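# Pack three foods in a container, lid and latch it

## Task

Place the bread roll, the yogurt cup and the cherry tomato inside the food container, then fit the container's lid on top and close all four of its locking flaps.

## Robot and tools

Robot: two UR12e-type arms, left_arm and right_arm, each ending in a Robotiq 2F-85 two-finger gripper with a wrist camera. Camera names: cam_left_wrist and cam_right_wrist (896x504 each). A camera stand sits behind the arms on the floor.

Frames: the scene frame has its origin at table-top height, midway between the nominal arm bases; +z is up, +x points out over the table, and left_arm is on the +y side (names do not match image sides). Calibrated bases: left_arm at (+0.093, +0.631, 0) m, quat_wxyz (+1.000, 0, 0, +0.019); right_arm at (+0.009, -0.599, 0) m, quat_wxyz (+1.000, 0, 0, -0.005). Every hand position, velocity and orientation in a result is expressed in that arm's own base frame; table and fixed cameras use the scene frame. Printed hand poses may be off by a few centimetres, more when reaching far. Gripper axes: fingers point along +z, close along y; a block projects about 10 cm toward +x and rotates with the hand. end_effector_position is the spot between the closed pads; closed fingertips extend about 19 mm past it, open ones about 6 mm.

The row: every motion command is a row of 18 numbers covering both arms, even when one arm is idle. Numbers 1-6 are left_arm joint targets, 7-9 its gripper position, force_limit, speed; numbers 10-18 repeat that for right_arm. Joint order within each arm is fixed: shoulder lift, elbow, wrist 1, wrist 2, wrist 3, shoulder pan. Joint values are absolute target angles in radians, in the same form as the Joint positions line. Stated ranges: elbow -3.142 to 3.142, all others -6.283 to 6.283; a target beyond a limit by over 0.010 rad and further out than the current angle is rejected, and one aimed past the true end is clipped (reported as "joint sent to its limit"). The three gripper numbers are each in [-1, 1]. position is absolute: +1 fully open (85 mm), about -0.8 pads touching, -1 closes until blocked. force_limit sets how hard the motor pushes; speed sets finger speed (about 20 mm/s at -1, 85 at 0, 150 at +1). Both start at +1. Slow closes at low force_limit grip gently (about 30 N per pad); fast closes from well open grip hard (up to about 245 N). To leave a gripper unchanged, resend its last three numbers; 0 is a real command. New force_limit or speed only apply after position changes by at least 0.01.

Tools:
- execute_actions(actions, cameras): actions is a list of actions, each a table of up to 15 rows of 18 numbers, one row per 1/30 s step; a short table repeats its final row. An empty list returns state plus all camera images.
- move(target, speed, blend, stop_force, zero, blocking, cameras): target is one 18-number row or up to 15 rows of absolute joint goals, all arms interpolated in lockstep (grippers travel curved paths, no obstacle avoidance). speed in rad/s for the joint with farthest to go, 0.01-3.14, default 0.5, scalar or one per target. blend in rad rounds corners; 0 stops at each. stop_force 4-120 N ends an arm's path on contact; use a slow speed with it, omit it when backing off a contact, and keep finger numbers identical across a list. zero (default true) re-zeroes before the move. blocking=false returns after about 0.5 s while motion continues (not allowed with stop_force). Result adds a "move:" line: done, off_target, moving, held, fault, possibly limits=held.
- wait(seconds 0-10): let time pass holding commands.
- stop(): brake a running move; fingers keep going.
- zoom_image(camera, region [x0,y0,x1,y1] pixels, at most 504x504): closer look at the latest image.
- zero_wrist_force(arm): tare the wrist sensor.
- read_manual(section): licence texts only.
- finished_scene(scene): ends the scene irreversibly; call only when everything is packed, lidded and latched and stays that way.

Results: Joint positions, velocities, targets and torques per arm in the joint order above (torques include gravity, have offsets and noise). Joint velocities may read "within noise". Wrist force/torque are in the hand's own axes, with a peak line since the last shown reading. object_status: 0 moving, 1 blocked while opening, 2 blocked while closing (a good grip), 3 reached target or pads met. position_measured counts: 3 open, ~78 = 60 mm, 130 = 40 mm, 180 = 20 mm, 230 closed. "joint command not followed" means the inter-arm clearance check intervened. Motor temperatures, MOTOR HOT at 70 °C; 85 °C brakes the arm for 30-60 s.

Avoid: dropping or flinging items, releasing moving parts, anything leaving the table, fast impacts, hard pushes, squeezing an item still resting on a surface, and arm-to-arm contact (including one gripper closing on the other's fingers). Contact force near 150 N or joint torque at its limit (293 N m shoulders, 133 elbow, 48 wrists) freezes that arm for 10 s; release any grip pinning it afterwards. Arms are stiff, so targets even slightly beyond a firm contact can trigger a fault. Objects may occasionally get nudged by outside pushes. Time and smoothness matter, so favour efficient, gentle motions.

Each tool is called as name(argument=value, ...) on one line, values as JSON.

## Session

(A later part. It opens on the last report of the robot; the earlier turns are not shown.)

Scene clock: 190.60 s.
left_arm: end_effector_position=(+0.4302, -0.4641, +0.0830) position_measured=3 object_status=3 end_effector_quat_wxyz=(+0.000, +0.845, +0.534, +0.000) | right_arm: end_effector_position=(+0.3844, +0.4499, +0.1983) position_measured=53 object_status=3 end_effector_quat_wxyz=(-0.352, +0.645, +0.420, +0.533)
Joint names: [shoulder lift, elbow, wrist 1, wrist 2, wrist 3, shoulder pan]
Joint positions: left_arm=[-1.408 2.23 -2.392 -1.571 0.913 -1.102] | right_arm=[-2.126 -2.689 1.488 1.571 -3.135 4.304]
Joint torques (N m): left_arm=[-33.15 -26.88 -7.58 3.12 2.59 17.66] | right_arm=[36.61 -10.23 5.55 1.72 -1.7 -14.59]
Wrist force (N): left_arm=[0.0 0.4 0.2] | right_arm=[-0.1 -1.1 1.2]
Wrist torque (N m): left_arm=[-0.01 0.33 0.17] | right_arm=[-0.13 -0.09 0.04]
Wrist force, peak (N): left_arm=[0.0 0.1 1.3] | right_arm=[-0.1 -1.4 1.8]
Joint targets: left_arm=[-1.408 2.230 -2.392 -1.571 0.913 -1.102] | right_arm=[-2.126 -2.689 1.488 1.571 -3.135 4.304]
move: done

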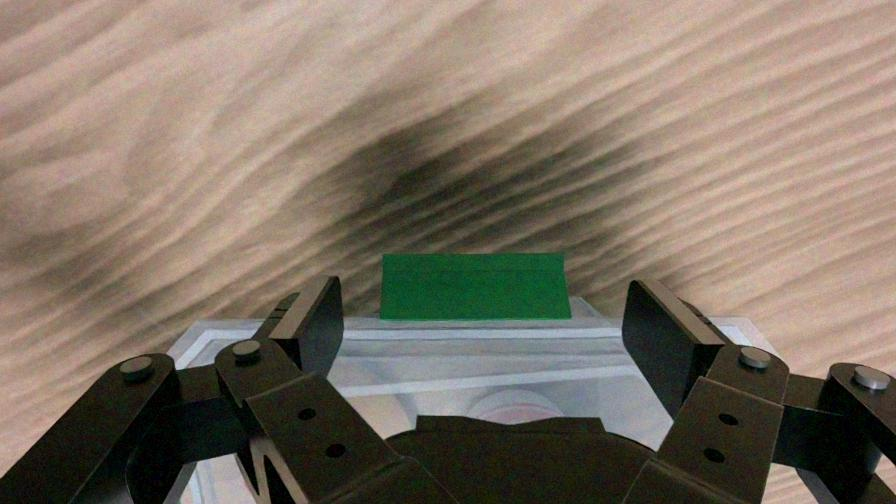

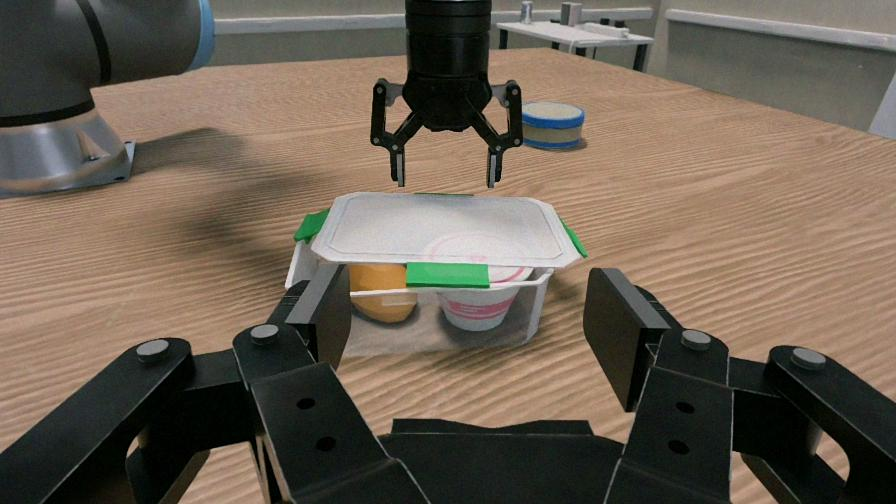

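move(target=[-1.4006,2.2330,-2.4032,-1.5708,0.9127,-1.1020,1,0,0,-2.126,-2.689,1.488,1.571,-3.135,4.304,0.6,-1,-1], speed=0.1, stop_force=6)

execute_actions(actions=[[[-1.4006,2.2330,-2.4032,-1.5708,0.9127,-1.1020,-1,-0.85,-0.9,-2.126,-2.689,1.488,1.571,-3.135,4.304,0.6,-1,-1]],[[-1.4006,2.2330,-2.4032,-1.5708,0.9127,-1.1020,-1,-0.85,-0.9,-2.126,-2.689,1.488,1.571,-3.135,4.304,0.6,-1,-1]],[[-1.4006,2.2330,-2.4032,-1.5708,0.9127,-1.1020,-1,-0.85,-0.9,-2.126,-2.689,1.488,1.571,-3.135,4.304,0.6,-1,-1]]], cameras=["cam_left_wrist"])

Scene clock: 192.13 s.
left_arm: end_effector_position=(+0.4302, -0.4640, +0.0779) position_measured=3 object_status=3 end_effector_quat_wxyz=(+0.000, +0.845, +0.534, +0.000) | right_arm: end_effector_position=(+0.3844, +0.4499, +0.1983) position_measured=53 object_status=3 end_effector_quat_wxyz=(-0.352, +0.645, +0.420, +0.533)
Joint names: [shoulder lift, elbow, wrist 1, wrist 2, wrist 3, shoulder pan]
Joint positions: left_arm=[-1.401 2.233 -2.403 -1.571 0.913 -1.102] | right_arm=[-2.126 -2.689 1.488 1.571 -3.135 4.304]
Joint torques (N m): left_arm=[-31.55 -26.51 -7.36 2.89 2.84 15.98] | right_arm=[37.03 -10.89 5.36 1.58 -1.9 -12.04]
Wrist force (N): left_arm=[-0.1 -0.2 0.1] | right_arm=[-0.3 -1.0 1.6]
Wrist torque (N m): left_arm=[-0.12 0.35 0.16] | right_arm=[-0.12 -0.05 0.03]
Wrist force, peak (N): left_arm=[-0.1 0.5 0.4] | right_arm=[0.2 -1.5 1.4]
Joint targets: left_arm=[-1.401 2.233 -2.403 -1.571 0.913 -1.102] | right_arm=[-2.126 -2.689 1.488 1.571 -3.135 4.304]
move: done

Scene clock: 195.63 s.
left_arm: end_effector_position=(+0.4302, -0.4640, +0.0779) position_measured=230 object_status=3 end_effector_quat_wxyz=(+0.000, +0.845, +0.534, +0.000) | right_arm: end_effector_position=(+0.3844, +0.4499, +0.1983) position_measured=53 object_status=3 end_effector_quat_wxyz=(-0.352, +0.645, +0.420, +0.533)
Joint names: [shoulder lift, elbow, wrist 1, wrist 2, wrist 3, shoulder pan]
Joint positions: left_arm=[-1.401 2.233 -2.403 -1.571 0.913 -1.102] | right_arm=[-2.126 -2.689 1.488 1.571 -3.135 4.304]
Joint torques (N m): left_arm=[-38.13 -29.67 -6.97 1.27 1.57 11.57] | right_arm=[36.79 -10.38 5.59 1.59 -2.07 -14.51]
Wrist force (N): left_arm=[0.2 0.0 0.3] | right_arm=[-0.1 -0.8 1.1]
Wrist torque (N m): left_arm=[-0.07 0.32 0.16] | right_arm=[-0.08 -0.08 0.03]
Wrist force, peak (N): left_arm=[1.4 -0.5 -2.4] | right_arm=[-0.6 -1.5 1.6]
Joint targets: left_arm=[-1.401 2.233 -2.403 -1.571 0.913 -1.102] | right_arm=[-2.126 -2.689 1.488 1.571 -3.135 4.304]
Images, in order (width x height): cam_left_wrist 896x504.

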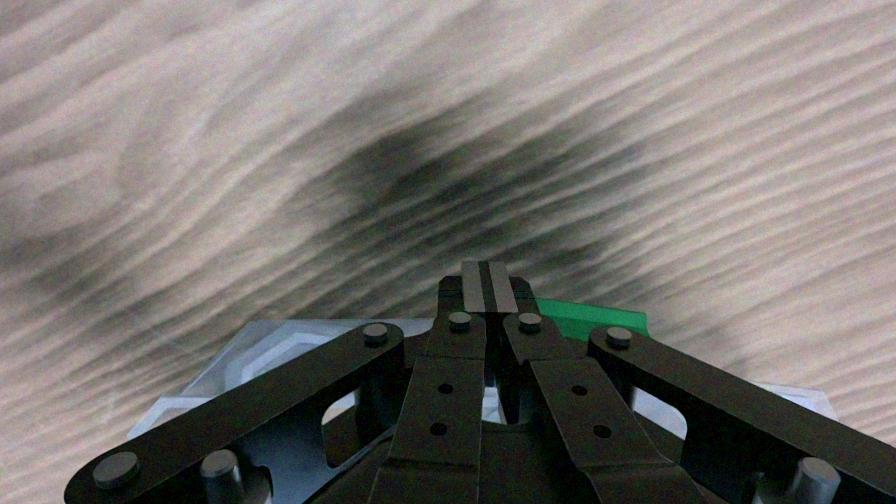

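move(target=[[-1.5548,2.1270,-2.1430,-1.5708,0.9062,-1.1085,-1,-0.85,-0.9,-2.126,-2.689,1.488,1.571,-3.135,4.304,0.6,-1,-1],[-1.6117,1.9303,-1.8894,-1.5708,0.6573,-1.2577,1,0,0,-2.126,-2.689,1.488,1.571,-3.135,4.304,0.6,-1,-1]], speed=0.5, blend=[0.05,0], cameras=["all"])

Scene clock: 198.67 s.
left_arm: end_effector_position=(+0.3621, -0.5529, +0.3299) position_measured=3 object_status=0 end_effector_quat_wxyz=(+0.000, +0.818, +0.576, +0.000) | right_arm: end_effector_position=(+0.3844, +0.4499, +0.1983) position_measured=53 object_status=3 end_effector_quat_wxyz=(-0.352, +0.645, +0.420, +0.533)
Joint names: [shoulder lift, elbow, wrist 1, wrist 2, wrist 3, shoulder pan]
Joint positions: left_arm=[-1.612 1.93 -1.889 -1.571 0.657 -1.258] | right_arm=[-2.126 -2.689 1.488 1.571 -3.135 4.304]
Joint torques (N m): left_arm=[-46.51 -53.27 -0.4 -0.78 -3.01 -15.53] | right_arm=[35.28 -11 5.84 1.81 -2.17 -14.58]
Wrist force (N): left_arm=[-0.2 -0.1 0.3] | right_arm=[-0.3 -0.9 1.2]
Wrist torque (N m): left_arm=[-0.09 0.36 0.28] | right_arm=[-0.11 -0.05 0.03]
Wrist force, peak (N): left_arm=[-1.8 -1.1 -2.7] | right_arm=[-0.6 -0.8 2.0]
Joint targets: left_arm=[-1.612 1.930 -1.889 -1.571 0.657 -1.258] | right_arm=[-2.126 -2.689 1.488 1.571 -3.135 4.304]
move: done

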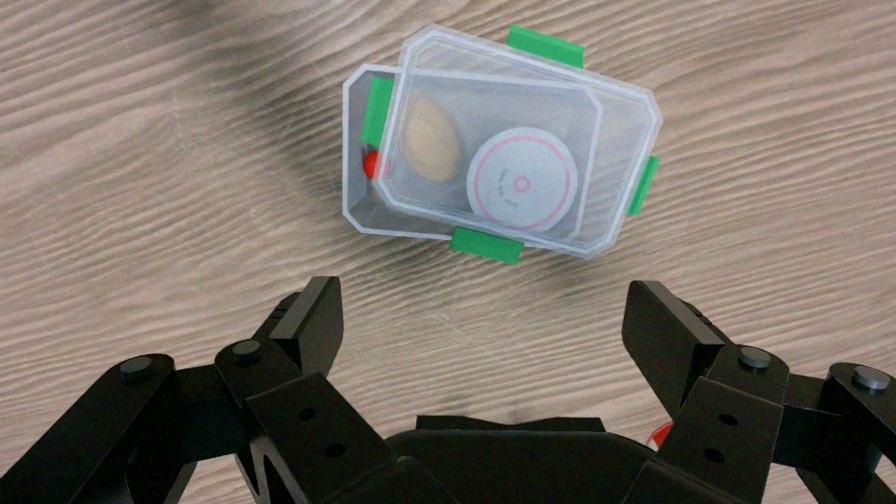

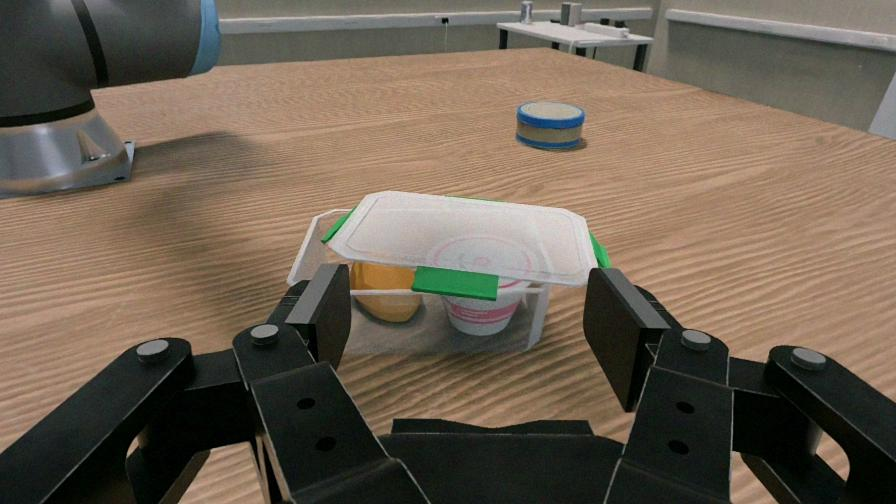

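move(target=[-1.4982,2.0671,-2.1397,-1.5708,1.098,-1.0870,1,0,0,-2.126,-2.689,1.488,1.571,-3.135,4.304,0.6,-1,-1], speed=0.5, cameras=["cam_left_wrist"])

zoom_image(camera="cam_left_wrist", region=[250, 100, 710, 400])

Scene clock: 200.43 s.
left_arm: end_effector_position=(+0.4545, -0.4907, +0.2000) position_measured=3 object_status=3 end_effector_quat_wxyz=(+0.000, +0.888, +0.460, +0.000) | right_arm: end_effector_position=(+0.3844, +0.4499, +0.1983) position_measured=53 object_status=3 end_effector_quat_wxyz=(-0.352, +0.645, +0.420, +0.533)
Joint names: [shoulder lift, elbow, wrist 1, wrist 2, wrist 3, shoulder pan]
Joint positions: left_arm=[-1.498 2.067 -2.14 -1.571 1.098 -1.087] | right_arm=[-2.126 -2.689 1.488 1.571 -3.135 4.304]
Joint torques (N m): left_arm=[-31.61 -35.73 -7.13 -2.14 3.42 15.58] | right_arm=[37.3 -10.91 5.31 1.68 -2.04 -13.55]
Wrist force (N): left_arm=[0.4 0.1 0.2] | right_arm=[-0.6 -1.0 1.5]
Wrist torque (N m): left_arm=[-0.09 0.24 0.17] | right_arm=[-0.12 0.02 0.03]
Wrist force, peak (N): left_arm=[1.7 0.1 1.7] | right_arm=[0.1 -1.6 1.6]
Joint targets: left_arm=[-1.498 2.067 -2.140 -1.571 1.098 -1.087] | right_arm=[-2.126 -2.689 1.488 1.571 -3.135 4.304]
move: done
Images, in order (width x height): cam_left_wrist 896x504.

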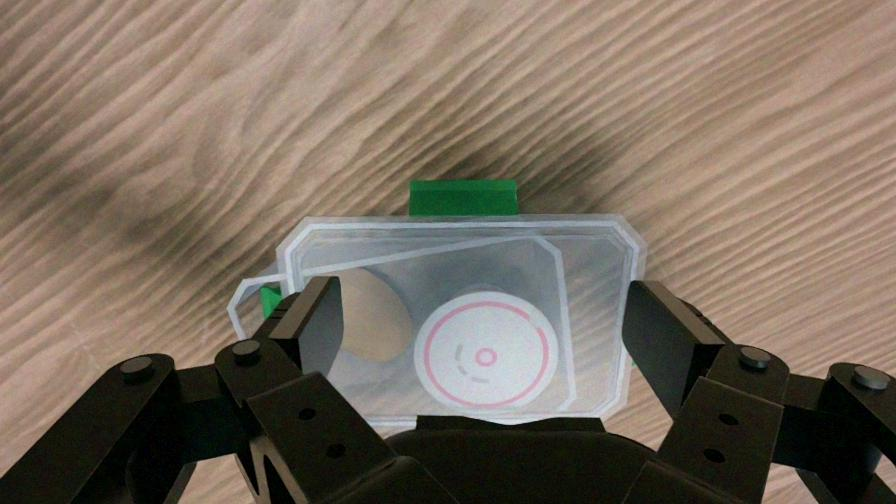

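Scaled by 1.096 from the camera's 896x504 image, which has a finer 1280x720 frame.

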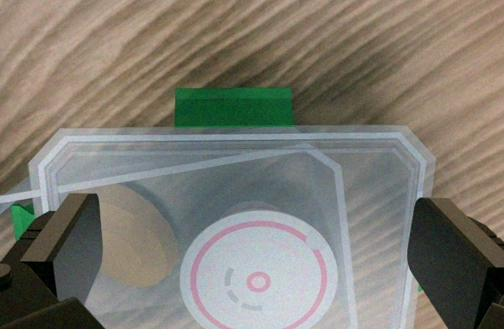

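move(target=[-1.3331,2.1725,-2.4102,-1.5708,1.098,-1.0870,1,0,0,-2.126,-2.689,1.488,1.571,-3.135,4.304,0.6,-1,-1], speed=0.15, stop_force=6, cameras=["all"])

Scene clock: 203.67 s.
left_arm: end_effector_position=(+0.4549, -0.4914, +0.0725) position_measured=3 object_status=3 end_effector_quat_wxyz=(+0.000, +0.888, +0.460, +0.000) | right_arm: end_effector_position=(+0.3844, +0.4499, +0.1983) position_measured=53 object_status=3 end_effector_quat_wxyz=(-0.352, +0.645, +0.420, +0.533)
Joint names: [shoulder lift, elbow, wrist 1, wrist 2, wrist 3, shoulder pan]
Joint positions: left_arm=[-1.34 2.168 -2.398 -1.571 1.098 -1.087] | right_arm=[-2.126 -2.689 1.488 1.571 -3.135 4.304]
Joint torques (N m): left_arm=[-59.63 -40.99 -0.14 -3.28 2.23 10.97] | right_arm=[39.13 -10.42 5.32 1.73 -1.89 -11.57]
Wrist force (N): left_arm=[0.1 -0.3 -0.3] | right_arm=[-0.2 -1.1 1.4]
Wrist torque (N m): left_arm=[-0.15 0.31 0.16] | right_arm=[-0.14 -0.08 0.03]
Wrist force, peak (N): left_arm=[-0.3 0.2 -14.0] | right_arm=[0.1 -1.1 2.0]
Joint targets: left_arm=[-1.340 2.168 -2.398 -1.571 1.098 -1.087] | right_arm=[-2.126 -2.689 1.488 1.571 -3.135 4.304]
move: contact (left_arm); left_arm: the wrist 1 is farthest, 0.012 rad from its target

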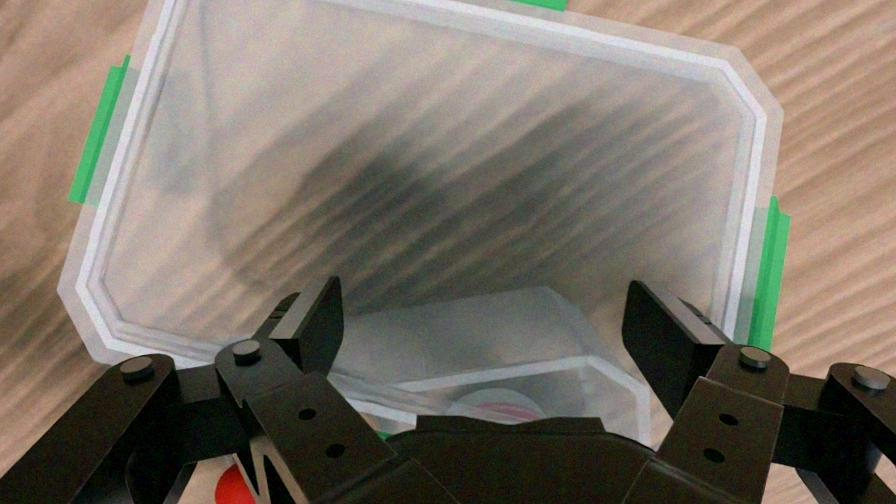

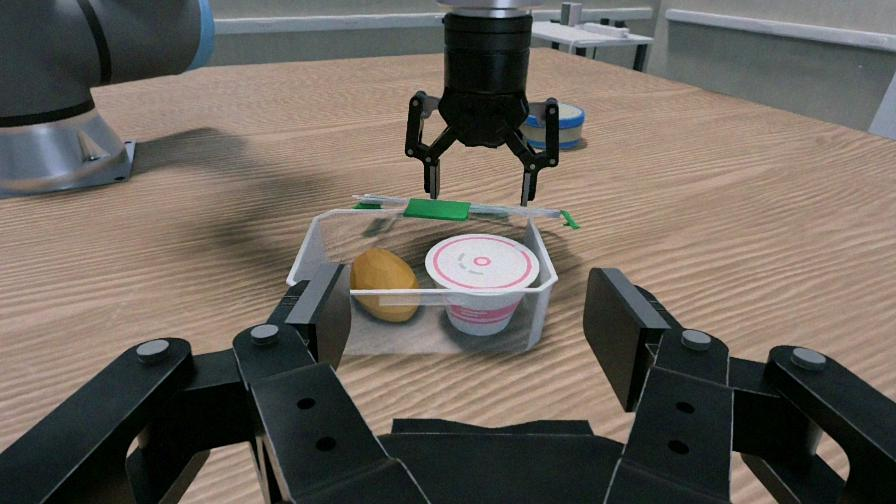

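move(target=[[-1.4982,2.0671,-2.1397,-1.5708,1.098,-1.0870,1,0,0,-2.126,-2.689,1.488,1.571,-3.135,4.304,0.6,-1,-1],[-1.6117,1.9303,-1.8894,-1.5708,0.6573,-1.2577,1,0,0,-2.126,-2.689,1.488,1.571,-3.135,4.304,0.6,-1,-1]], speed=0.4, blend=[0.05,0], cameras=["all"])

zoom_image(camera="cam_right_wrist", region=[250, 160, 610, 380])

Scene clock: 206.13 s.
left_arm: end_effector_position=(+0.3621, -0.5529, +0.3299) position_measured=3 object_status=3 end_effector_quat_wxyz=(+0.000, +0.818, +0.576, +0.000) | right_arm: end_effector_position=(+0.3844, +0.4499, +0.1983) position_measured=53 object_status=3 end_effector_quat_wxyz=(-0.352, +0.645, +0.420, +0.533)
Joint names: [shoulder lift, elbow, wrist 1, wrist 2, wrist 3, shoulder pan]
Joint positions: left_arm=[-1.612 1.93 -1.889 -1.571 0.657 -1.258] | right_arm=[-2.126 -2.689 1.488 1.571 -3.135 4.304]
Joint torques (N m): left_arm=[-45.99 -52.67 -0.02 -3.34 -2.09 -15.63] | right_arm=[38.51 -10.88 5.01 2.05 -1.78 -12.2]
Wrist force (N): left_arm=[0.0 0.0 0.2] | right_arm=[-0.2 -1.5 1.1]
Wrist torque (N m): left_arm=[-0.07 0.35 0.29] | right_arm=[-0.20 -0.06 0.03]
Wrist force, peak (N): left_arm=[0.2 -0.6 1.9] | right_arm=[-0.4 -1.1 1.8]
Joint targets: left_arm=[-1.612 1.930 -1.889 -1.571 0.657 -1.258] | right_arm=[-2.126 -2.689 1.488 1.571 -3.135 4.304]
move: done

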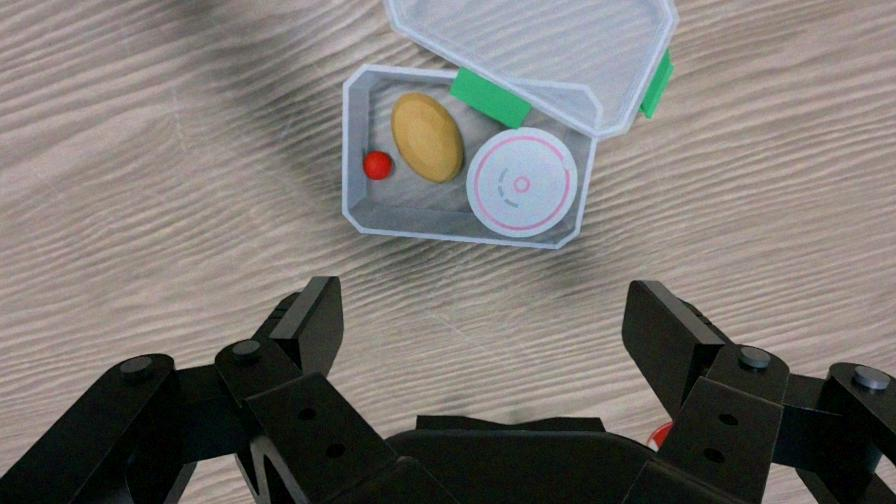

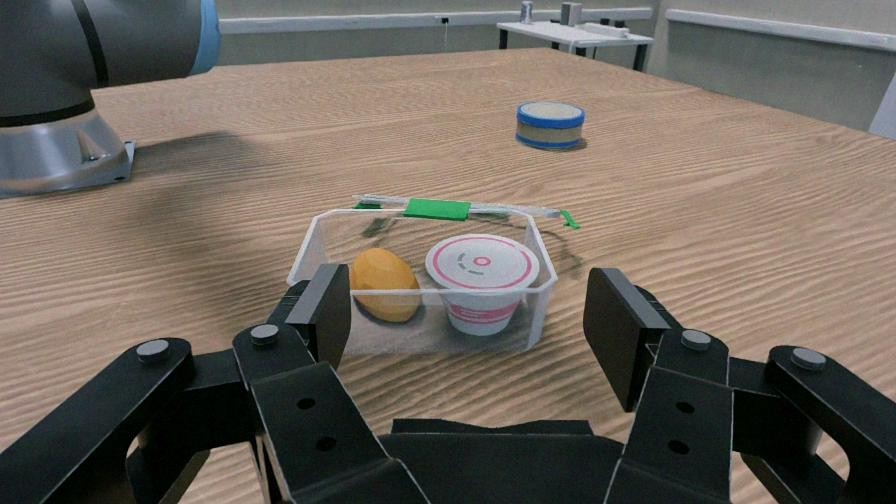

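Scaled by 1.400 from the camera's 896x504 image, which has a finer 1280x720 frame.

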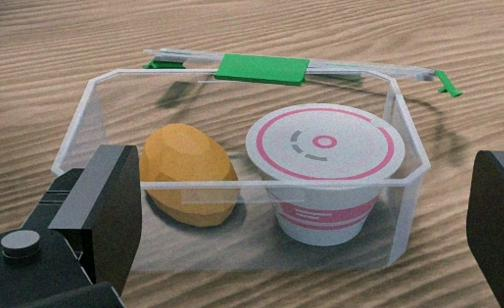

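move(target=[-1.6529,1.9686,-1.8865,-1.5708,1.2634,-1.1266,1,0,0,-2.126,-2.689,1.488,1.571,-3.135,4.304,0.6,-1,-1], speed=0.6, cameras=["cam_left_wrist"])

zoom_image(camera="cam_left_wrist", region=[230, 20, 730, 320])

Scene clock: 208.67 s.
left_arm: end_effector_position=(+0.4206, -0.4786, +0.3300) position_measured=3 object_status=3 end_effector_quat_wxyz=(+0.000, +0.930, +0.367, +0.000) | right_arm: end_effector_position=(+0.3844, +0.4499, +0.1983) position_measured=53 object_status=3 end_effector_quat_wxyz=(-0.352, +0.645, +0.420, +0.533)
Joint names: [shoulder lift, elbow, wrist 1, wrist 2, wrist 3, shoulder pan]
Joint positions: left_arm=[-1.653 1.969 -1.887 -1.571 1.263 -1.127] | right_arm=[-2.126 -2.689 1.488 1.571 -3.135 4.304]
Joint torques (N m): left_arm=[-46.95 -39.48 -0.27 -3.02 3.15 14.81] | right_arm=[36.48 -10.15 5.25 1.62 -1.49 -14.81]
Wrist force (N): left_arm=[0.4 0.1 0.1] | right_arm=[0.4 -1.6 1.6]
Wrist torque (N m): left_arm=[-0.05 0.25 0.16] | right_arm=[-0.23 -0.15 0.03]
Wrist force, peak (N): left_arm=[1.0 -0.4 0.4] | right_arm=[0.4 -1.6 1.6]
Joint targets: left_arm=[-1.653 1.969 -1.887 -1.571 1.263 -1.127] | right_arm=[-2.126 -2.689 1.488 1.571 -3.135 4.304]
move: done
Images, in order (width x height): cam_left_wrist 896x504.

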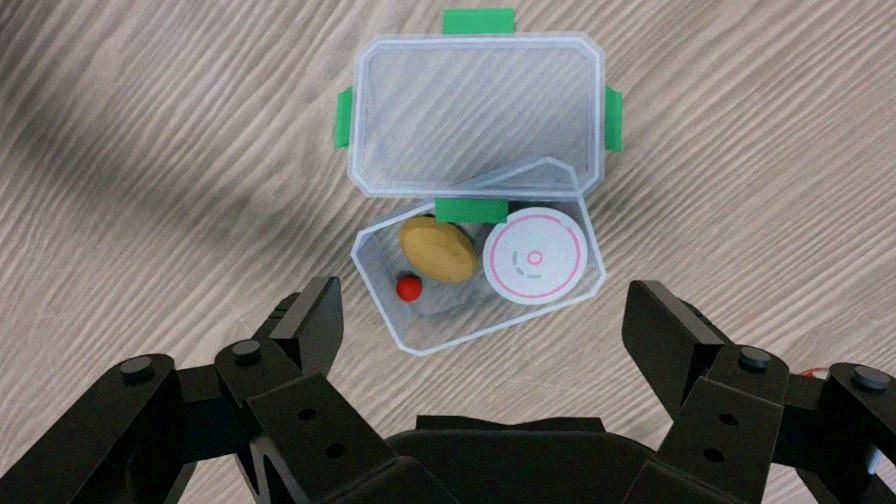

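Scaled by 1.008 from the camera's 896x504 image, which has a finer 1280x720 frame.

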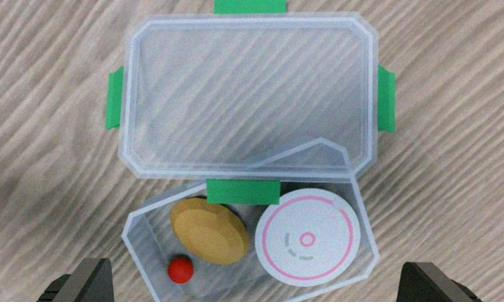

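move(target=[-1.4198,2.1530,-2.3040,-1.5708,1.4414,-0.9486,1,0,0,-2.126,-2.689,1.488,1.571,-3.135,4.304,0.6,-1,-1], speed=0.5, cameras=["all"])

Scene clock: 210.33 s.
left_arm: end_effector_position=(+0.5126, -0.4159, +0.1201) position_measured=3 object_status=3 end_effector_quat_wxyz=(+0.000, +0.930, +0.367, +0.000) | right_arm: end_effector_position=(+0.3844, +0.4499, +0.1983) position_measured=53 object_status=3 end_effector_quat_wxyz=(-0.352, +0.645, +0.420, +0.533)
Joint names: [shoulder lift, elbow, wrist 1, wrist 2, wrist 3, shoulder pan]
Joint positions: left_arm=[-1.42 2.153 -2.304 -1.571 1.441 -0.949] | right_arm=[-2.126 -2.689 1.488 1.571 -3.135 4.304]
Joint torques (N m): left_arm=[-32.97 -28.94 -7.49 -2.88 3.1 10.31] | right_arm=[37.12 -11.67 4.85 1.34 -1.8 -14.14]
Wrist force (N): left_arm=[0.4 -0.1 0.1] | right_arm=[-0.3 -1.0 1.3]
Wrist torque (N m): left_arm=[-0.08 0.25 0.16] | right_arm=[-0.13 -0.03 0.03]
Wrist force, peak (N): left_arm=[1.6 -0.1 3.0] | right_arm=[-0.4 -0.9 1.8]
Joint targets: left_arm=[-1.420 2.153 -2.304 -1.571 1.441 -0.949] | right_arm=[-2.126 -2.689 1.488 1.571 -3.135 4.304]
move: done

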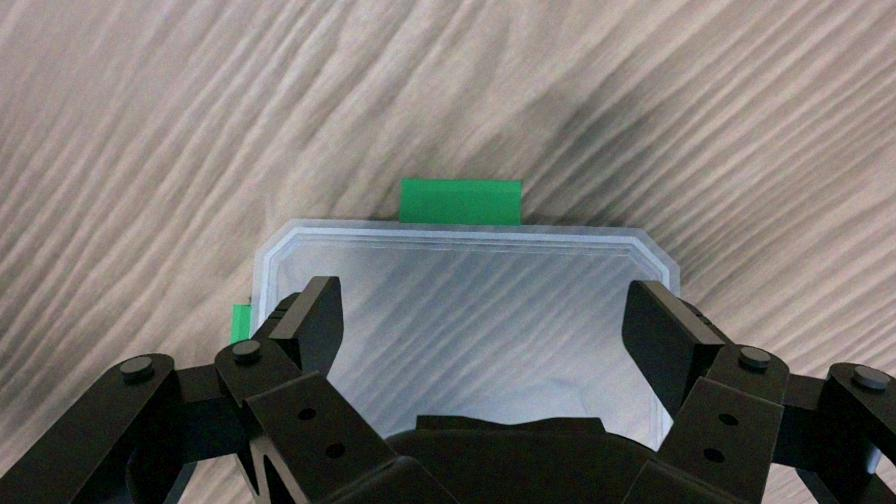

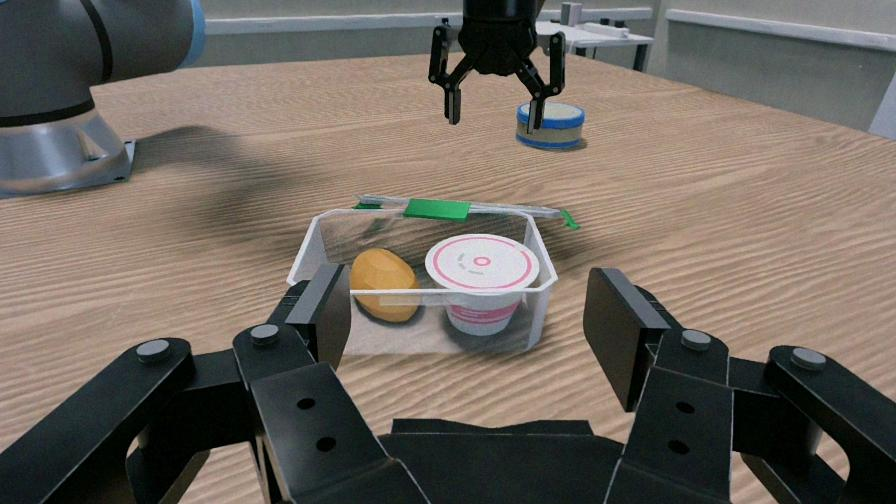

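move(target=[-1.2771,2.2163,-2.5100,-1.5708,1.4517,-0.9383,1,0,0,-2.126,-2.689,1.488,1.571,-3.135,4.304,0.6,-1,-1], speed=0.2, stop_force=6, cameras=["cam_left_wrist"])

execute_actions(actions=[[[-1.2771,2.2163,-2.5100,-1.5708,1.4517,-0.9383,-1,-0.85,-0.9,-2.126,-2.689,1.488,1.571,-3.135,4.304,0.6,-1,-1]],[[-1.2771,2.2163,-2.5100,-1.5708,1.4517,-0.9383,-1,-0.85,-0.9,-2.126,-2.689,1.488,1.571,-3.135,4.304,0.6,-1,-1]]], cameras=["cam_left_wrist"])

Scene clock: 212.57 s.
left_arm: end_effector_position=(+0.5157, -0.4090, +0.0219) position_measured=3 object_status=3 end_effector_quat_wxyz=(+0.000, +0.930, +0.367, +0.000) | right_arm: end_effector_position=(+0.3844, +0.4499, +0.1983) position_measured=53 object_status=3 end_effector_quat_wxyz=(-0.352, +0.645, +0.420, +0.533)
Joint names: [shoulder lift, elbow, wrist 1, wrist 2, wrist 3, shoulder pan]
Joint positions: left_arm=[-1.277 2.216 -2.51 -1.571 1.452 -0.938] | right_arm=[-2.126 -2.689 1.488 1.571 -3.135 4.304]
Joint torques (N m): left_arm=[-37.99 -23.93 -7.43 -2.7 2.53 13.85] | right_arm=[35.51 -10.72 5.13 1.76 -1.82 -13.69]
Wrist force (N): left_arm=[0.0 0.1 0.1] | right_arm=[-0.2 -1.5 1.0]
Wrist torque (N m): left_arm=[-0.07 0.32 0.15] | right_arm=[-0.19 -0.08 0.04]
Wrist force, peak (N): left_arm=[0.1 -0.2 -1.1] | right_arm=[0.1 -1.4 1.7]
Joint targets: left_arm=[-1.277 2.216 -2.510 -1.571 1.452 -0.938] | right_arm=[-2.126 -2.689 1.488 1.571 -3.135 4.304]
move: done
Images, in order (width x height): cam_left_wrist 896x504.

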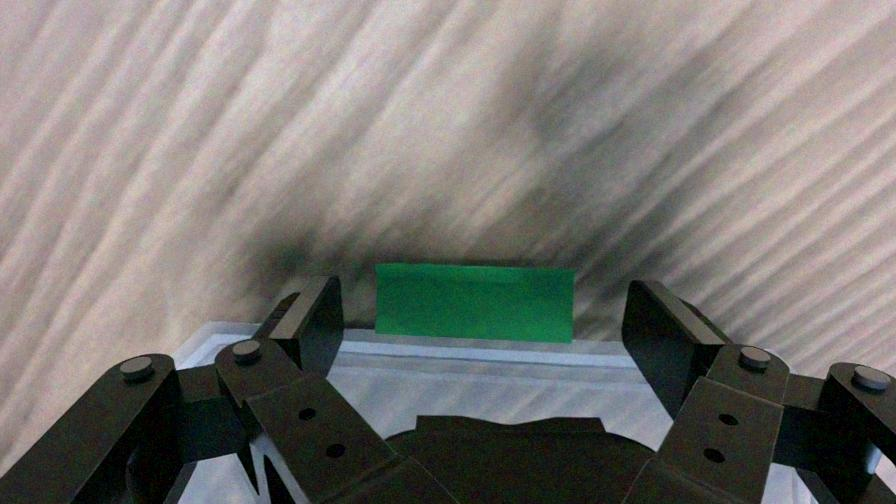

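Scene clock: 214.40 s.
left_arm: end_effector_position=(+0.5157, -0.4090, +0.0220) position_measured=109 object_status=0 end_effector_quat_wxyz=(+0.000, +0.930, +0.367, +0.000) | right_arm: end_effector_position=(+0.3844, +0.4499, +0.1983) position_measured=53 object_status=3 end_effector_quat_wxyz=(-0.352, +0.645, +0.420, +0.533)
Joint names: [shoulder lift, elbow, wrist 1, wrist 2, wrist 3, shoulder pan]
Joint positions: left_arm=[-1.277 2.216 -2.51 -1.571 1.452 -0.938] | right_arm=[-2.126 -2.689 1.488 1.571 -3.135 4.304]
Joint torques (N m): left_arm=[-39.96 -16.33 -1.05 -2.53 2.65 14.57] | right_arm=[36.23 -10.81 5.23 1.45 -2.08 -11.8]
Wrist force (N): left_arm=[2.8 7.9 -32.2] | right_arm=[-0.1 -1.0 1.2]
Wrist torque (N m): left_arm=[1.28 0.19 0.24] | right_arm=[-0.11 -0.10 0.03]
Wrist force, peak (N): left_arm=[2.4 7.9 -33.7] | right_arm=[-0.2 -1.4 1.7]
Joint targets: left_arm=[-1.277 2.216 -2.510 -1.571 1.452 -0.938] | right_arm=[-2.126 -2.689 1.488 1.571 -3.135 4.304]
Images, in order (width x height): cam_left_wrist 896x504.

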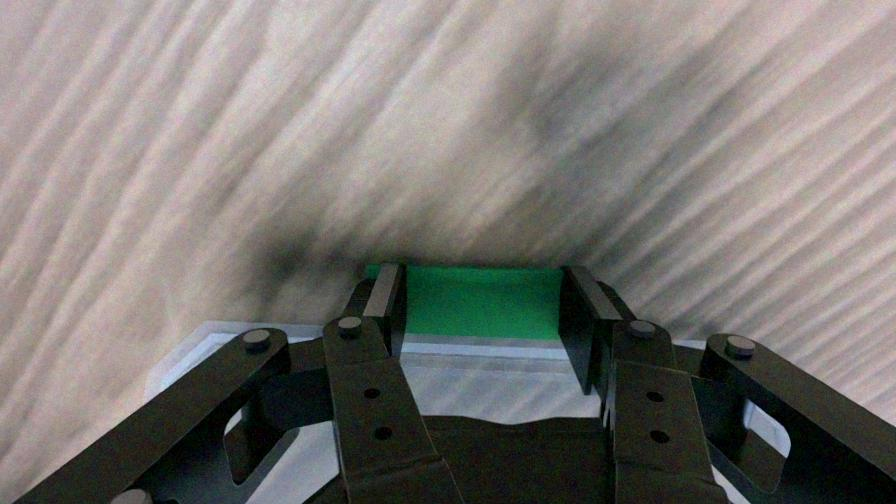

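execute_actions(actions=[[[-1.2771,2.2163,-2.5100,-1.5708,1.4517,-0.9383,1,-0.85,0,-2.126,-2.689,1.488,1.571,-3.135,4.304,0.6,-1,-1]],[[-1.2771,2.2163,-2.5100,-1.5708,1.4517,-0.9383,1,-0.85,0,-2.126,-2.689,1.488,1.571,-3.135,4.304,0.6,-1,-1]]], cameras=["cam_left_wrist"])

Scene clock: 215.80 s.
left_arm: end_effector_position=(+0.5157, -0.4089, +0.0219) position_measured=3 object_status=3 end_effector_quat_wxyz=(+0.000, +0.930, +0.367, +0.000) | right_arm: end_effector_position=(+0.3844, +0.4499, +0.1983) position_measured=53 object_status=3 end_effector_quat_wxyz=(-0.352, +0.645, +0.420, +0.533)
Joint names: [shoulder lift, elbow, wrist 1, wrist 2, wrist 3, shoulder pan]
Joint positions: left_arm=[-1.277 2.216 -2.51 -1.571 1.452 -0.938] | right_arm=[-2.126 -2.689 1.488 1.571 -3.135 4.304]
Joint torques (N m): left_arm=[-43 -38.26 -7.24 -2.38 2.36 13.25] | right_arm=[38.88 -10.77 4.95 1.61 -1.69 -10.15]
Wrist force (N): left_arm=[0.2 -0.1 -0.1] | right_arm=[-0.3 -0.5 1.6]
Wrist torque (N m): left_arm=[-0.09 0.29 0.15] | right_arm=[-0.04 -0.04 0.03]
Wrist force, peak (N): left_arm=[2.8 8.0 -33.5] | right_arm=[0.3 -1.0 1.8]
Joint targets: left_arm=[-1.277 2.216 -2.510 -1.571 1.452 -0.938] | right_arm=[-2.126 -2.689 1.488 1.571 -3.135 4.304]
Images, in order (width x height): cam_left_wrist 896x504.

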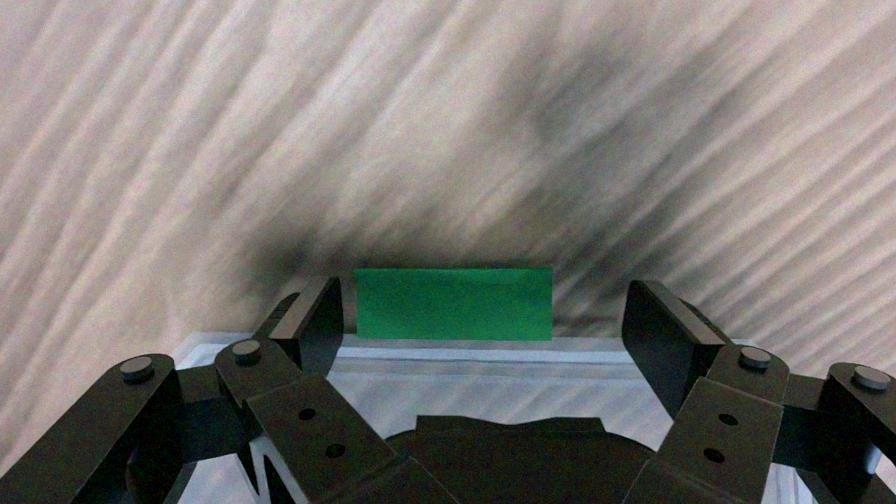

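move(target=[-1.2770,2.2327,-2.5265,-1.5708,1.4503,-0.9397,1,-0.85,0,-2.126,-2.689,1.488,1.571,-3.135,4.304,0.6,-1,-1], speed=0.1, stop_force=8)

execute_actions(actions=[[[-1.2770,2.2327,-2.5265,-1.5708,1.4503,-0.9397,-1,-0.85,-0.9,-2.126,-2.689,1.488,1.571,-3.135,4.304,0.6,-1,-1]],[[-1.2770,2.2327,-2.5265,-1.5708,1.4503,-0.9397,-1,-0.85,-0.9,-2.126,-2.689,1.488,1.571,-3.135,4.304,0.6,-1,-1]]], cameras=["cam_left_wrist"])

Scene clock: 218.20 s.
left_arm: end_effector_position=(+0.5106, -0.4035, +0.0164) position_measured=3 object_status=3 end_effector_quat_wxyz=(+0.000, +0.930, +0.367, +0.000) | right_arm: end_effector_position=(+0.3844, +0.4499, +0.1983) position_measured=53 object_status=3 end_effector_quat_wxyz=(-0.352, +0.645, +0.420, +0.533)
Joint names: [shoulder lift, elbow, wrist 1, wrist 2, wrist 3, shoulder pan]
Joint positions: left_arm=[-1.277 2.233 -2.526 -1.571 1.45 -0.94] | right_arm=[-2.126 -2.689 1.488 1.571 -3.135 4.304]
Joint torques (N m): left_arm=[-38.47 -22.79 -7.44 -2.13 -3 -15.01] | right_arm=[37.04 -11.09 4.87 1.2 -1.84 -13.69]
Wrist force (N): left_arm=[0.0 -0.3 0.0] | right_arm=[0.1 -1.1 0.7]
Wrist torque (N m): left_arm=[-0.12 0.33 0.27] | right_arm=[-0.14 -0.10 0.03]
Wrist force, peak (N): left_arm=[0.5 -0.1 0.6] | right_arm=[0.2 -1.3 1.9]
Joint targets: left_arm=[-1.277 2.233 -2.526 -1.571 1.450 -0.940] | right_arm=[-2.126 -2.689 1.488 1.571 -3.135 4.304]
move: done

Scene clock: 219.53 s.
left_arm: end_effector_position=(+0.5106, -0.4035, +0.0164) position_measured=76 object_status=2 end_effector_quat_wxyz=(+0.000, +0.930, +0.367, +0.000) | right_arm: end_effector_position=(+0.3844, +0.4499, +0.1983) position_measured=53 object_status=3 end_effector_quat_wxyz=(-0.352, +0.645, +0.420, +0.533)
Joint names: [shoulder lift, elbow, wrist 1, wrist 2, wrist 3, shoulder pan]
Joint positions: left_arm=[-1.277 2.233 -2.527 -1.571 1.45 -0.94] | right_arm=[-2.126 -2.689 1.488 1.571 -3.135 4.304]
Joint torques (N m): left_arm=[-40.83 -24.3 -7.02 -2.08 -2.46 -15.32] | right_arm=[39.97 -11.43 4.84 1.67 -1.74 -15.41]
Wrist force (N): left_arm=[1.0 0.0 -2.3] | right_arm=[-0.1 -1.2 0.8]
Wrist torque (N m): left_arm=[0.02 0.25 0.28] | right_arm=[-0.14 -0.09 0.03]
Wrist force, peak (N): left_arm=[0.5 0.4 -3.4] | right_arm=[0.5 -1.2 1.7]
Joint targets: left_arm=[-1.277 2.233 -2.526 -1.571 1.450 -0.940] | right_arm=[-2.126 -2.689 1.488 1.571 -3.135 4.304]
Images, in order (width x height): cam_left_wrist 896x504.

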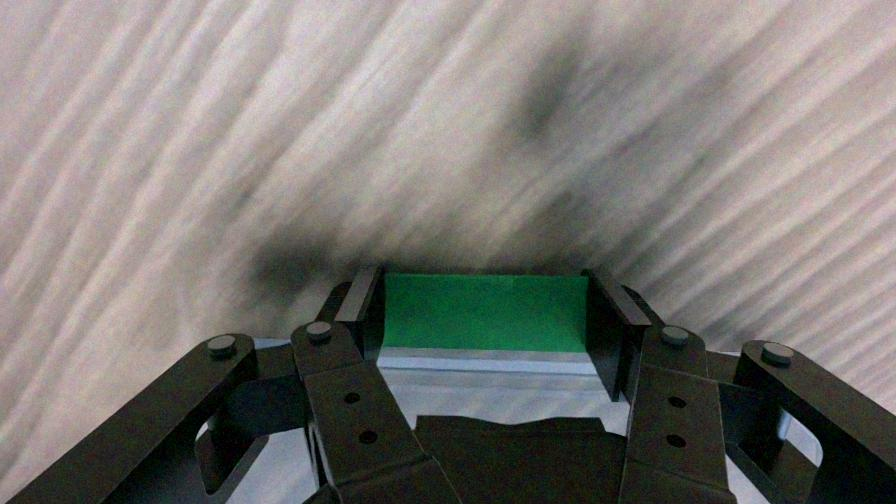

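move(target=[[-1.3959,2.1716,-2.3465,-1.5708,1.5134,-0.8766,-1,-0.85,-0.9,-2.126,-2.689,1.488,1.571,-3.135,4.304,0.6,-1,-1],[-1.4812,2.0693,-2.1589,-1.5708,1.607,-0.7830,-1,-0.85,-0.9,-2.126,-2.689,1.488,1.571,-3.135,4.304,0.6,-1,-1],[-1.5795,1.9359,-1.9272,-1.5708,1.607,-0.7830,-1,-0.85,-0.9,-2.126,-2.689,1.488,1.571,-3.135,4.304,0.6,-1,-1]], speed=0.08, blend=[0.02,0.02,0], cameras=["all"])

Scene clock: 228.07 s.
left_arm: end_effector_position=(+0.5837, -0.3352, +0.3100) position_measured=76 object_status=2 end_effector_quat_wxyz=(+0.000, +0.930, +0.367, +0.000) | right_arm: end_effector_position=(+0.3844, +0.4499, +0.1983) position_measured=53 object_status=3 end_effector_quat_wxyz=(-0.352, +0.645, +0.420, +0.533)
Joint names: [shoulder lift, elbow, wrist 1, wrist 2, wrist 3, shoulder pan]
Joint positions: left_arm=[-1.579 1.936 -1.927 -1.571 1.607 -0.783] | right_arm=[-2.126 -2.689 1.488 1.571 -3.135 4.304]
Joint torques (N m): left_arm=[-49.81 -54.79 0.2 -1.46 2.56 14.64] | right_arm=[37.52 -9.89 4.28 1.57 -1.65 -10.57]
Wrist force (N): left_arm=[0.2 -0.2 1.2] | right_arm=[-0.4 -0.9 1.3]
Wrist torque (N m): left_arm=[-0.13 0.36 0.16] | right_arm=[-0.10 -0.03 0.03]
Wrist force, peak (N): left_arm=[0.5 -0.1 -3.9] | right_arm=[-0.4 -1.3 1.7]
Joint targets: left_arm=[-1.579 1.936 -1.927 -1.571 1.607 -0.783] | right_arm=[-2.126 -2.689 1.488 1.571 -3.135 4.304]
move: done

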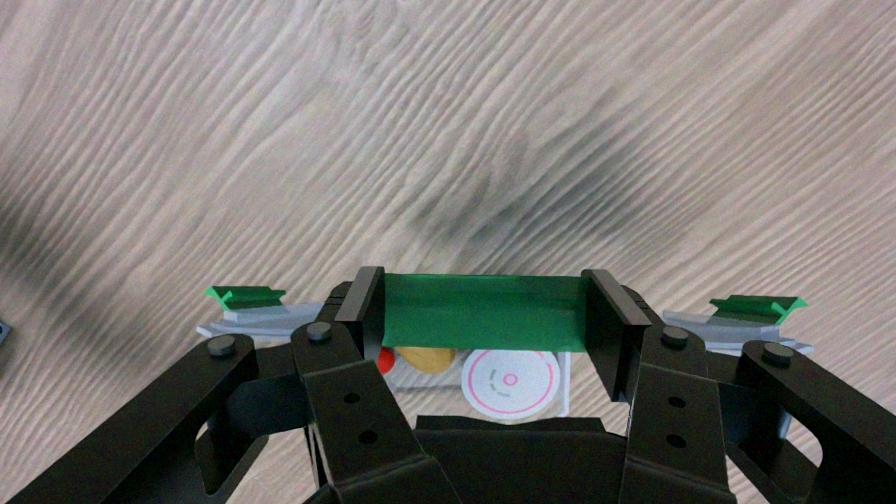

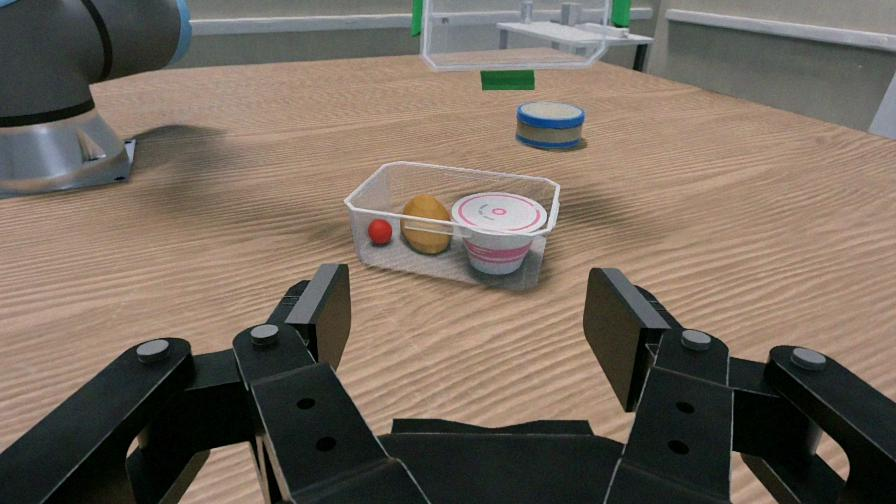

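move(target=[-1.6198,1.9748,-1.9258,-1.5708,1.2569,-1.1331,-1,-0.85,-0.9,-2.126,-2.689,1.488,1.571,-3.135,4.304,0.6,-1,-1], speed=0.25, cameras=["all"])

Scene clock: 230.27 s.
left_arm: end_effector_position=(+0.4230, -0.4929, +0.3101) position_measured=76 object_status=2 end_effector_quat_wxyz=(+0.000, +0.930, +0.367, +0.000) | right_arm: end_effector_position=(+0.3844, +0.4499, +0.1983) position_measured=53 object_status=3 end_effector_quat_wxyz=(-0.352, +0.645, +0.420, +0.533)
Joint names: [shoulder lift, elbow, wrist 1, wrist 2, wrist 3, shoulder pan]
Joint positions: left_arm=[-1.62 1.975 -1.926 -1.571 1.257 -1.133] | right_arm=[-2.126 -2.689 1.488 1.571 -3.135 4.304]
Joint torques (N m): left_arm=[-48.95 -39 -0.61 -1.38 -3.11 -15.73] | right_arm=[37.26 -10.13 4.78 1.54 -1.9 -12.78]
Wrist force (N): left_arm=[0.4 0.1 0.8] | right_arm=[-0.1 -1.0 1.4]
Wrist torque (N m): left_arm=[-0.06 0.29 0.29] | right_arm=[-0.12 -0.08 0.04]
Wrist force, peak (N): left_arm=[2.2 -0.8 1.3] | right_arm=[-0.1 -1.1 1.9]
Joint targets: left_arm=[-1.620 1.975 -1.926 -1.571 1.257 -1.133] | right_arm=[-2.126 -2.689 1.488 1.571 -3.135 4.304]
move: done

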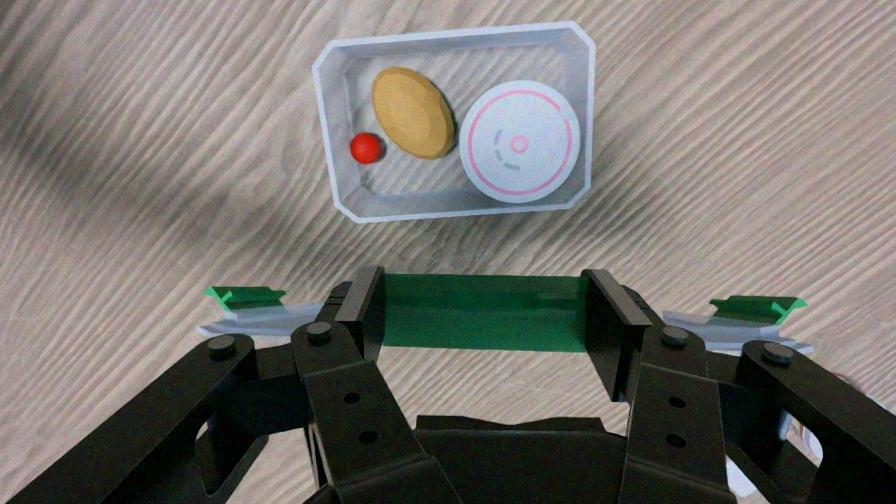

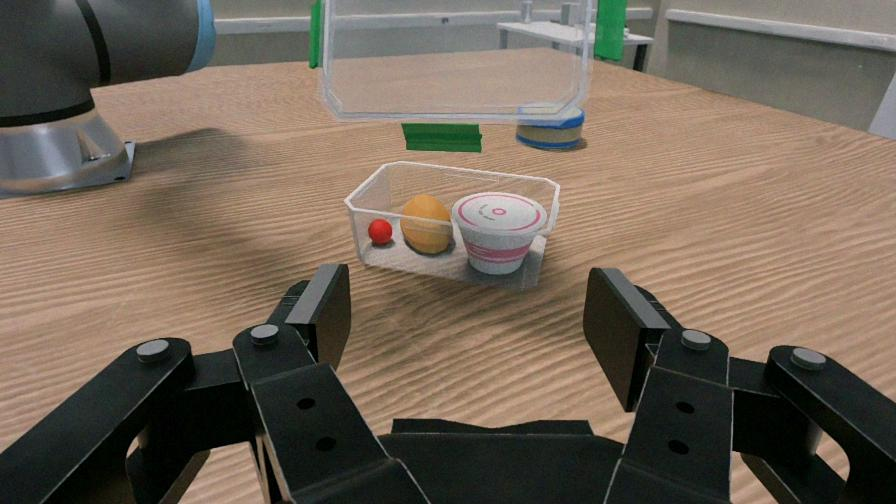

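zoom_image(camera="cam_right_wrist", region=[290, 0, 650, 200])

zoom_image(camera="cam_left_wrist", region=[180, 240, 660, 380])

Scaled by 1.400 from the camera's 896x504 image, which has a finer 1280x720 frame.

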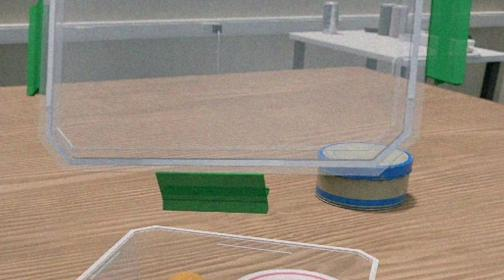

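Scaled by 1.050 from the camera's 896x504 image, which has a finer 1280x720 frame.

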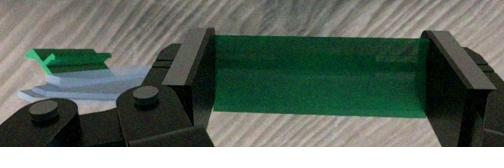

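move(target=[[-1.6094,2.0027,-1.9641,-1.5708,1.1339,-1.1561,-1,-0.85,-0.9,-2.126,-2.689,1.488,1.571,-3.135,4.304,0.6,-1,-1],[-1.5443,2.0976,-2.1241,-1.5708,1.1533,-1.1367,-1,-0.85,-0.9,-2.126,-2.689,1.488,1.571,-3.135,4.304,0.6,-1,-1]], speed=0.12, stop_force=8, cameras=["all"])

zoom_image(camera="cam_right_wrist", region=[290, 60, 650, 320])

Scene clock: 234.77 s.
left_arm: end_effector_position=(+0.4198, -0.4914, +0.2089) position_measured=76 object_status=2 end_effector_quat_wxyz=(+0.000, +0.911, +0.413, +0.000) | right_arm: end_effector_position=(+0.3844, +0.4499, +0.1983) position_measured=53 object_status=3 end_effector_quat_wxyz=(-0.352, +0.645, +0.420, +0.533)
Joint names: [shoulder lift, elbow, wrist 1, wrist 2, wrist 3, shoulder pan]
Joint positions: left_arm=[-1.544 2.098 -2.124 -1.571 1.153 -1.137] | right_arm=[-2.126 -2.689 1.488 1.571 -3.135 4.304]
Joint torques (N m): left_arm=[-27.67 -34.65 -7.18 -1.02 2.76 13.97] | right_arm=[36.82 -11.73 4.87 1.39 -1.92 -13.25]
Wrist force (N): left_arm=[0.4 0.0 0.8] | right_arm=[0.1 -0.9 1.2]
Wrist torque (N m): left_arm=[-0.09 0.28 0.16] | right_arm=[-0.10 -0.10 0.03]
Wrist force, peak (N): left_arm=[0.4 -0.3 1.6] | right_arm=[0.0 -1.6 1.6]
Joint targets: left_arm=[-1.544 2.098 -2.124 -1.571 1.153 -1.137] | right_arm=[-2.126 -2.689 1.488 1.571 -3.135 4.304]
move: done

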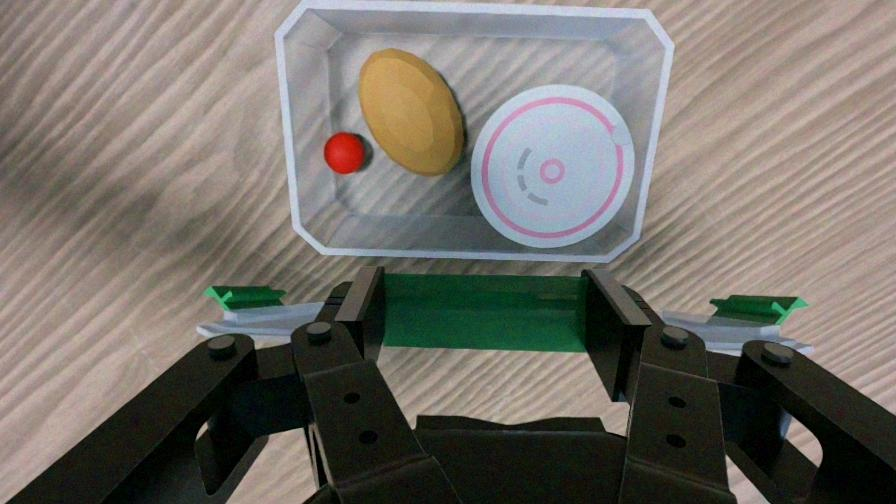

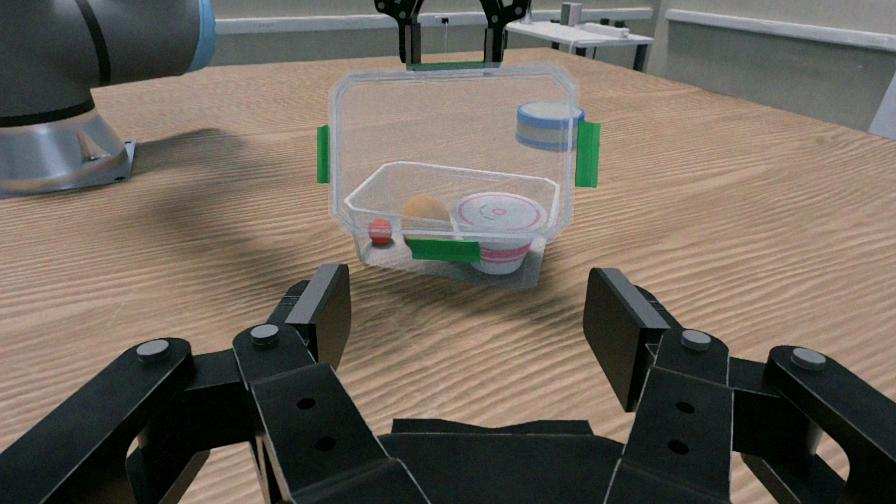

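Scaled by 1.400 from the camera's 896x504 image, which has a finer 1280x720 frame.

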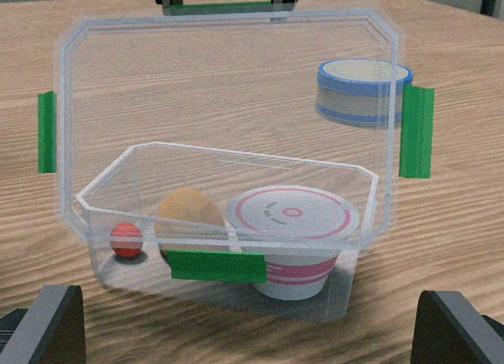

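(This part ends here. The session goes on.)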